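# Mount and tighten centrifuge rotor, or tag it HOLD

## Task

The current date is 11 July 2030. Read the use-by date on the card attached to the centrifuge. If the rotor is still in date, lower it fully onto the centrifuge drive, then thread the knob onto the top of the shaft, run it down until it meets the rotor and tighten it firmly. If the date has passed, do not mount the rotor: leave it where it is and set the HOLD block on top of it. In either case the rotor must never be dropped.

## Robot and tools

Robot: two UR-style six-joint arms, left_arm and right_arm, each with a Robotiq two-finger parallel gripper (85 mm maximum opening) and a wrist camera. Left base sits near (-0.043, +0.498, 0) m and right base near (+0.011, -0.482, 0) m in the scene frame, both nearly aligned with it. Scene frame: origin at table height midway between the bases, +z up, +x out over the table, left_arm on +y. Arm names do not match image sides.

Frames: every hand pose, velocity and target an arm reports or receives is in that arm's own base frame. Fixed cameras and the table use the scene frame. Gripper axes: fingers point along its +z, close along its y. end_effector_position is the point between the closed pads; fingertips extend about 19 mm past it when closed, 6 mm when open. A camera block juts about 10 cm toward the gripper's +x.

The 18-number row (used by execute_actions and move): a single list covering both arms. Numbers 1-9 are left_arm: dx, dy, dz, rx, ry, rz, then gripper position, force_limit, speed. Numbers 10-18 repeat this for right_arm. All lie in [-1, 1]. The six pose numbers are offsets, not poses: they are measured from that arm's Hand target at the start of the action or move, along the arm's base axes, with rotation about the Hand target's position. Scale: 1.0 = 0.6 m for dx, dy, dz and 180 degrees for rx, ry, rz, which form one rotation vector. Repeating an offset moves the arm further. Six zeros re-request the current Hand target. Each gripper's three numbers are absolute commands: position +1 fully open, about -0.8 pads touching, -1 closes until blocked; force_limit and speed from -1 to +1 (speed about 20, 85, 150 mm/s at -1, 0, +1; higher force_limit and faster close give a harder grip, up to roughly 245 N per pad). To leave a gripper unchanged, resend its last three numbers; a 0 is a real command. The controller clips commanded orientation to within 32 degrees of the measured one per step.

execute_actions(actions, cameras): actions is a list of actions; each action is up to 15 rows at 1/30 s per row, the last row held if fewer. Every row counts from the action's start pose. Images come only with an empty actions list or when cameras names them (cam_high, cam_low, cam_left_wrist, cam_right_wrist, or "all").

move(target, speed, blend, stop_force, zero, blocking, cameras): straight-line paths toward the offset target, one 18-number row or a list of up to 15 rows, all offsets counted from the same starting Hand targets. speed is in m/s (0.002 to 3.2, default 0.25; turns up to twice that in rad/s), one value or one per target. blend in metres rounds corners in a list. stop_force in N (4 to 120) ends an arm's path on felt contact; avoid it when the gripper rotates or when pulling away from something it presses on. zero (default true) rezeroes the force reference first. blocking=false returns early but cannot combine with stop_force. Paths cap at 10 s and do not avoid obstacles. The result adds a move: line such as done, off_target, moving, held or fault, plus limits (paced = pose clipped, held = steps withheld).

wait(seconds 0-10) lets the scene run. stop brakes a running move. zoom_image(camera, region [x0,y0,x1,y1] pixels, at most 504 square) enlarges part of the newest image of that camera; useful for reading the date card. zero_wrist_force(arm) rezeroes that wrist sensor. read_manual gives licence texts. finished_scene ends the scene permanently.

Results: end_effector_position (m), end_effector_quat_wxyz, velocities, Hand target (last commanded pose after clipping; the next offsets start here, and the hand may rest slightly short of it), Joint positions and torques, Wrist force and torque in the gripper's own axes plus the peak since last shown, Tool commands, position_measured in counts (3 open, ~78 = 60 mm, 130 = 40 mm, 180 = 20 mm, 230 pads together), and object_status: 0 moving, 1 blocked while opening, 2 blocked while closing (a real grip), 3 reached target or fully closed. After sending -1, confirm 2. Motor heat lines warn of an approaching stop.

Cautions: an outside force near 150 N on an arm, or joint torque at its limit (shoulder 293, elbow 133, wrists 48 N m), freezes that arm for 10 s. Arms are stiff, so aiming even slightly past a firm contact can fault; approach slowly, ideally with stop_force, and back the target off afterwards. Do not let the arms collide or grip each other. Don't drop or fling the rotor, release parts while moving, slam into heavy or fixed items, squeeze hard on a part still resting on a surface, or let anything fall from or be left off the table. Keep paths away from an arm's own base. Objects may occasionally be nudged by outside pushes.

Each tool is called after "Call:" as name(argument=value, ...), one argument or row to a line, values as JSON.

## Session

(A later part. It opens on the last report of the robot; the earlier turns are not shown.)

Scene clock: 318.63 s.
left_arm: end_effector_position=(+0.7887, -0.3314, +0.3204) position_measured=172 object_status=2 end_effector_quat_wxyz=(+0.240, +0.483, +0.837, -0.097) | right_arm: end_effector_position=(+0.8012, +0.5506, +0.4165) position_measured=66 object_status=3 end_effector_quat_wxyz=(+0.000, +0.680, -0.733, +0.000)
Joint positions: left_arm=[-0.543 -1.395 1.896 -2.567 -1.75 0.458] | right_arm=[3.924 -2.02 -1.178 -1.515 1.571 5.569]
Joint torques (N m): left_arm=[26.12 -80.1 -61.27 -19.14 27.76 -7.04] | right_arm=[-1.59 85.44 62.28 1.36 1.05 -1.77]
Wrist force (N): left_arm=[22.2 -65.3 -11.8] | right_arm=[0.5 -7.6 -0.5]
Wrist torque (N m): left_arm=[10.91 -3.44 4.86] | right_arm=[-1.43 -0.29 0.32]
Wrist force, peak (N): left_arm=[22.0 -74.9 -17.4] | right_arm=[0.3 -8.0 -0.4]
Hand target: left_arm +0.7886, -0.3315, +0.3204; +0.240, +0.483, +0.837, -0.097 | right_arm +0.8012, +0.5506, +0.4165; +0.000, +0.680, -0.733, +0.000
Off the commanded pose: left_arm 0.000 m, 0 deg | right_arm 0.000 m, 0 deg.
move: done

Call:
move(
  target=[0,0,0,0,0,0,0.1,0,-1,0,0,0,0,0,0,0.5,0.6,-1],
  cameras=["cam_left_wrist","cam_right_wrist"],
)

Scene clock: 320.57 s.
left_arm: end_effector_position=(+0.7886, -0.3315, +0.3204) position_measured=117 object_status=0 end_effector_quat_wxyz=(+0.240, +0.483, +0.837, -0.097) | right_arm: end_effector_position=(+0.8012, +0.5506, +0.4165) position_measured=66 object_status=3 end_effector_quat_wxyz=(+0.000, +0.680, -0.733, +0.000)
Joint positions: left_arm=[-0.543 -1.395 1.896 -2.567 -1.75 0.458] | right_arm=[3.924 -2.02 -1.178 -1.515 1.571 5.569]
Joint torques (N m): left_arm=[5.25 -72.91 -35.84 -2.08 -3.73 1.73] | right_arm=[-3.46 88.28 61.33 1.43 1.58 -3.2]
Wrist force (N): left_arm=[3.1 -4.0 -0.2] | right_arm=[-0.1 -7.6 -0.2]
Wrist torque (N m): left_arm=[-0.53 -0.25 -0.24] | right_arm=[-1.45 -0.18 0.33]
Wrist force, peak (N): left_arm=[25.1 -64.7 -15.6] | right_arm=[0.7 -8.1 -0.5]
Hand target: left_arm +0.7886, -0.3315, +0.3204; +0.240, +0.483, +0.837, -0.097 | right_arm +0.8012, +0.5506, +0.4165; +0.000, +0.680, -0.733, +0.000
Off the commanded pose: left_arm 0.000 m, 0 deg | right_arm 0.000 m, 0 deg.
move: done
camera_calibration:
cam_left_wrist: T_world_to_cam=[[0.863418, 0.499122, 0.0733917, -0.528912], [0.26441, -0.571611, 0.776755, -0.629031], [0.429647, -0.651259, -0.625512, -0.228915], [0, 0, 0, 1]] pos_world=[0.721347, -0.244652, 0.384232]
cam_right_wrist: T_world_to_cam=[[-0.995482, 0.0910474, 0.0269301, 0.738514], [0.0947236, 0.93293, 0.347373, -0.713879], [0.00650352, 0.348355, -0.93734, 0.319512], [0, 0, 0, 1]] pos_world=[0.800721, 0.487456, 0.527585]
Images, in order (width x height): cam_left_wrist 896x504, cam_right_wrist 896x504.

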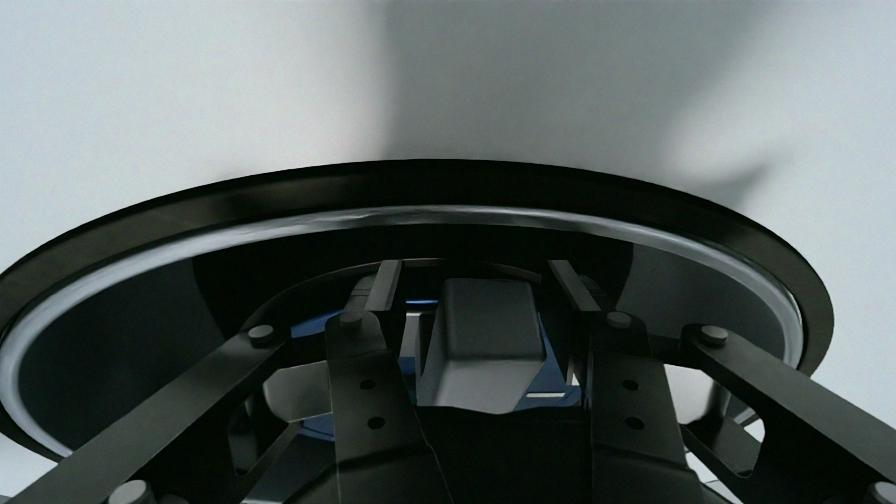

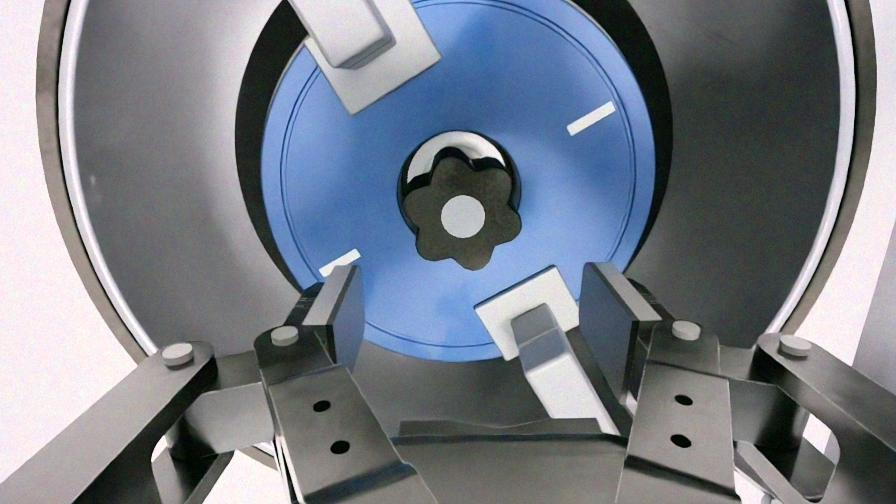

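Call:
move(
  target=[-0.065,0.107,0.26,0,0,0,0.1,0,-1,0,-0.25,0.15,0,0,0,0.5,0.6,-1],
  speed=0.15,
  cameras=["all"],
)

Call:
zoom_image(
  camera="cam_low",
  region=[400, 150, 490, 240],
)

Call:
zoom_image(
  camera="cam_high",
  region=[370, 220, 470, 320],
)

Scene clock: 323.47 s.
left_arm: end_effector_position=(+0.7496, -0.2673, +0.4763) position_measured=117 object_status=3 end_effector_quat_wxyz=(+0.240, +0.483, +0.837, -0.097) | right_arm: end_effector_position=(+0.8012, +0.4007, +0.5064) position_measured=66 object_status=3 end_effector_quat_wxyz=(+0.000, +0.680, -0.733, +0.000)
Joint positions: left_arm=[-0.489 -1.58 1.805 -2.281 -1.775 0.506] | right_arm=[3.801 -1.883 -1.212 -1.618 1.571 5.447]
Joint torques (N m): left_arm=[17.7 -68.87 -58.99 -3.49 -3.73 1.76] | right_arm=[-11.93 96.66 61.99 1.43 -0.7 -4.51]
Wrist force (N): left_arm=[3.2 -4.4 -0.2] | right_arm=[0.0 -8.0 0.1]
Wrist torque (N m): left_arm=[-0.64 -0.30 -0.51] | right_arm=[-1.50 -0.25 0.37]
Wrist force, peak (N): left_arm=[3.6 -4.4 -0.2] | right_arm=[0.1 -8.1 -0.3]
Hand target: left_arm +0.7496, -0.2673, +0.4764; +0.240, +0.483, +0.837, -0.097 | right_arm +0.8012, +0.4006, +0.5065; +0.000, +0.680, -0.733, +0.000
Off the commanded pose: left_arm 0.000 m, 0 deg | right_arm 0.000 m, 0 deg.
move: done
camera_calibration:
cam_left_wrist: T_world_to_cam=[[0.863418, 0.499122, 0.0733917, -0.538717], [0.26441, -0.571611, 0.776755, -0.70304], [0.429647, -0.651259, -0.625512, -0.0728928], [0, 0, 0, 1]] pos_world=[0.682347, -0.180452, 0.540032]
cam_right_wrist: T_world_to_cam=[[-0.995482, 0.0910525, 0.02692, 0.749745], [0.0947257, 0.932975, 0.347253, -0.605204], [0.00650255, 0.348234, -0.937385, 0.456067], [0, 0, 0, 1]] pos_world=[0.800721, 0.337556, 0.617486]

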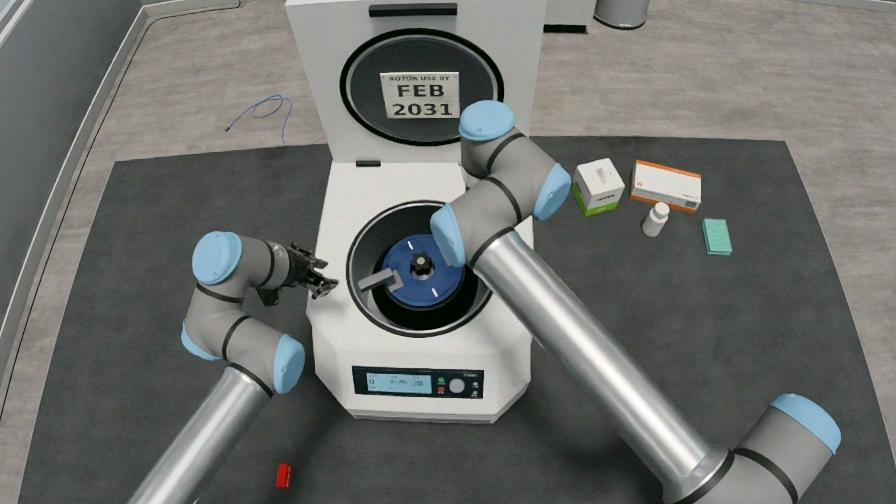

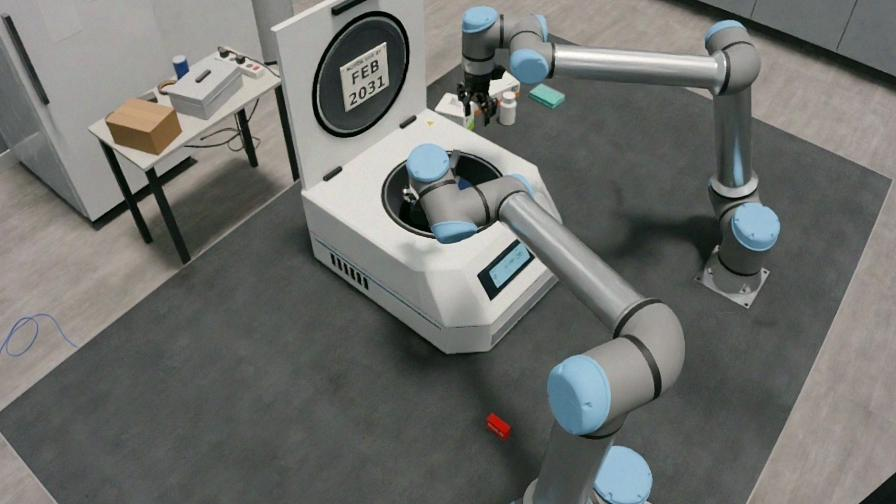

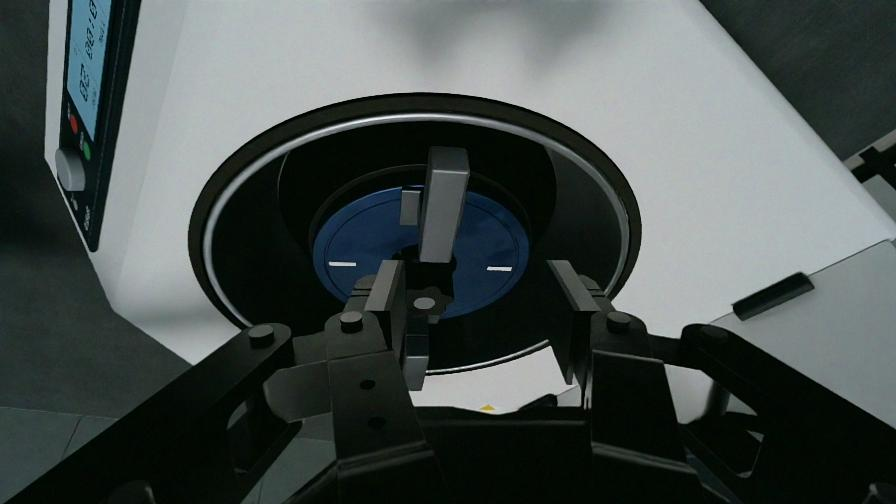

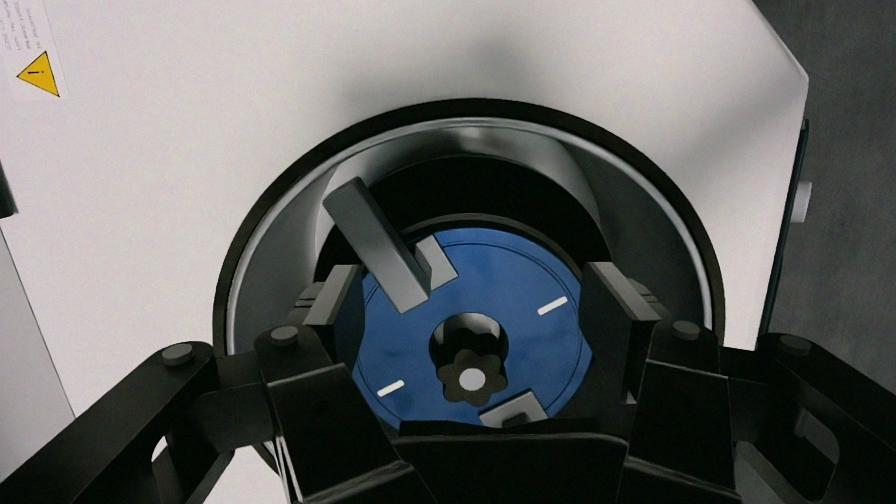

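Scaled by 5.600 from the camera's 896x504 image, which has a finer 1280x720 frame.

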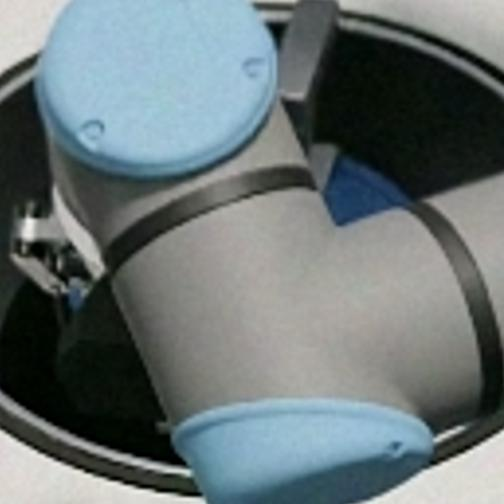

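Scaled by 5.040 from the camera's 896x504 image, which has a finer 1280x720 frame.

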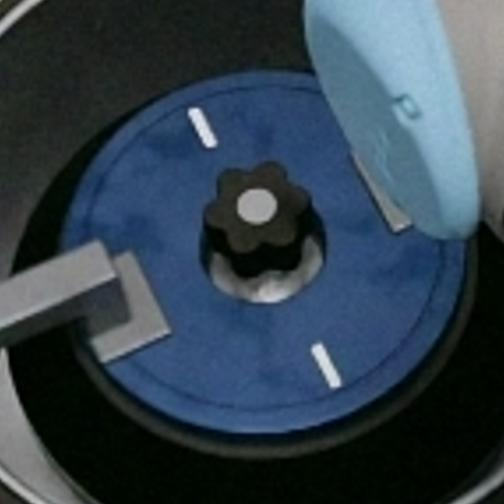

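Call:
zoom_image(
  camera="cam_right_wrist",
  region=[390, 270, 550, 430],
)

Call:
move(
  target=[-0.4,0.05,0.05,0,0,0,0.1,0,-1,0,-0.1,0,0,0,0,0.5,0.6,-1],
  speed=0.25,
  cameras=["cam_low","cam_right_wrist"],
)

Call:
zoom_image(
  camera="cam_low",
  region=[410, 170, 480, 240],
)

Call:
zoom_image(
  camera="cam_right_wrist",
  region=[390, 300, 550, 460],
)

Scaled by 3.150 from the camera's 896x504 image, which has a finer 1280x720 frame.

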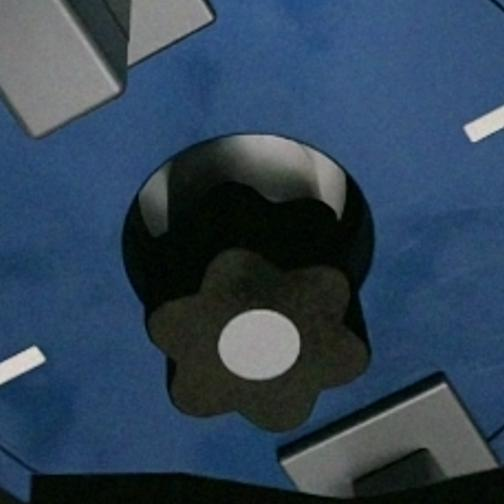

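Scene clock: 325.57 s.
left_arm: end_effector_position=(+0.5097, -0.2373, +0.5064) position_measured=117 object_status=3 end_effector_quat_wxyz=(+0.240, +0.483, +0.837, -0.097) | right_arm: end_effector_position=(+0.8012, +0.3406, +0.5065) position_measured=66 object_status=3 end_effector_quat_wxyz=(+0.000, +0.680, -0.733, +0.000)
Joint positions: left_arm=[-0.695 -2.027 2.093 -2.151 -1.677 0.324] | right_arm=[3.745 -1.839 -1.27 -1.604 1.571 5.391]
Joint torques (N m): left_arm=[-20.25 -32.34 -42.17 -2.84 2.83 -2.58] | right_arm=[-10.43 93.24 48.65 8.44 -1.82 -4.78]
Wrist force (N): left_arm=[3.4 -4.7 0.2] | right_arm=[0.2 -7.2 -0.5]
Wrist torque (N m): left_arm=[-0.69 -0.32 -0.19] | right_arm=[-1.39 -0.30 0.40]
Wrist force, peak (N): left_arm=[4.5 -6.2 -1.0] | right_arm=[-0.5 -8.1 -0.5]
Hand target: left_arm +0.5096, -0.2373, +0.5064; +0.240, +0.483, +0.837, -0.097 | right_arm +0.8012, +0.3406, +0.5065; +0.000, +0.680, -0.733, +0.000
Off the commanded pose: left_arm 0.000 m, 0 deg | right_arm 0.000 m, 0 deg.
move: done
camera_calibration:
cam_right_wrist: T_world_to_cam=[[-0.995482, 0.0910461, 0.0269296, 0.755211], [0.0947223, 0.932931, 0.347373, -0.549226], [0.00650353, 0.348355, -0.93734, 0.477027], [0, 0, 0, 1]] pos_world=[0.800721, 0.277456, 0.617585]
Images, in order (width x height): cam_low 896x504, cam_right_wrist 896x504.

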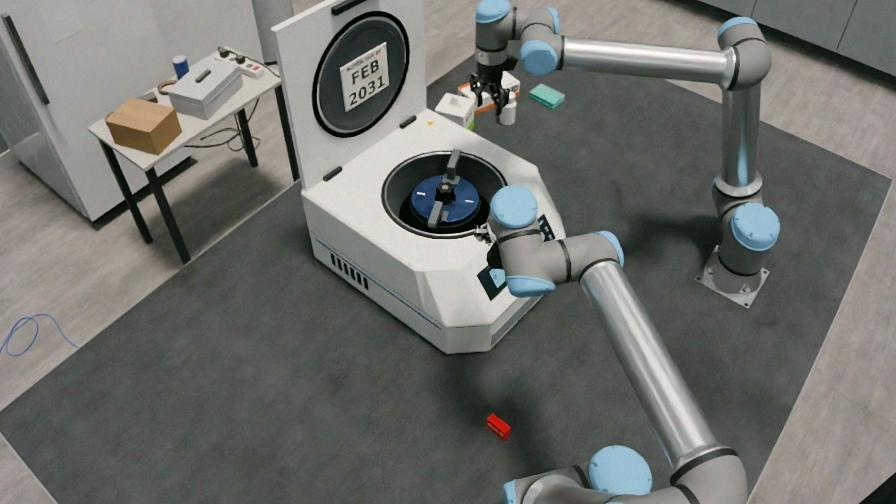

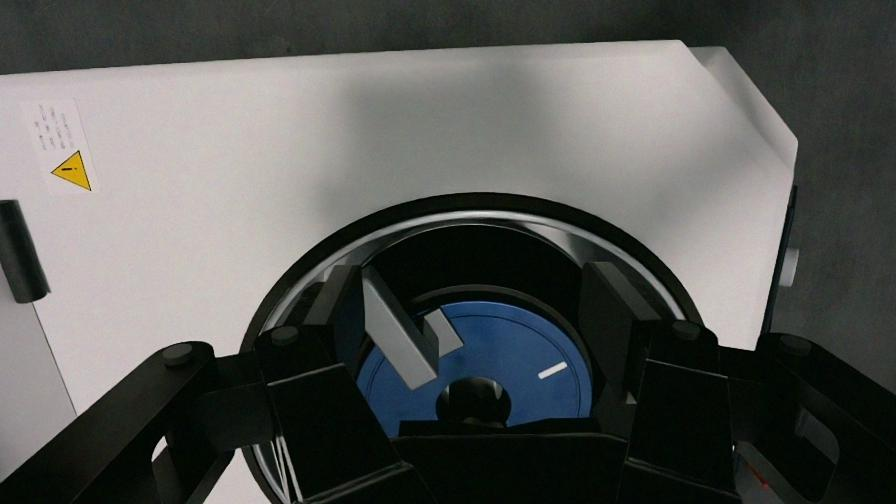

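Scaled by 7.200 from the camera's 896x504 image, which has a finer 1280x720 frame.

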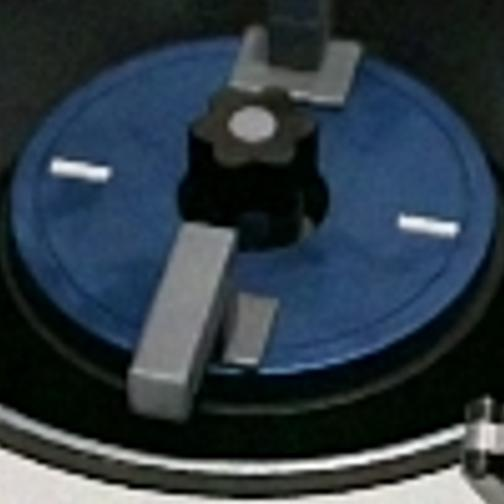

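Scaled by 3.150 from the camera's 896x504 image, which has a finer 1280x720 frame.

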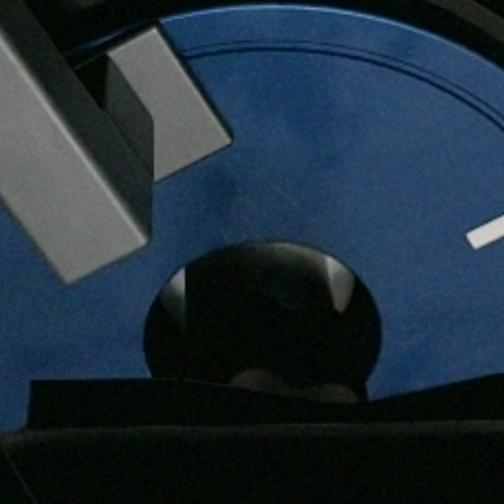

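Call:
finished_scene(
)

The scene is finished: the task was done.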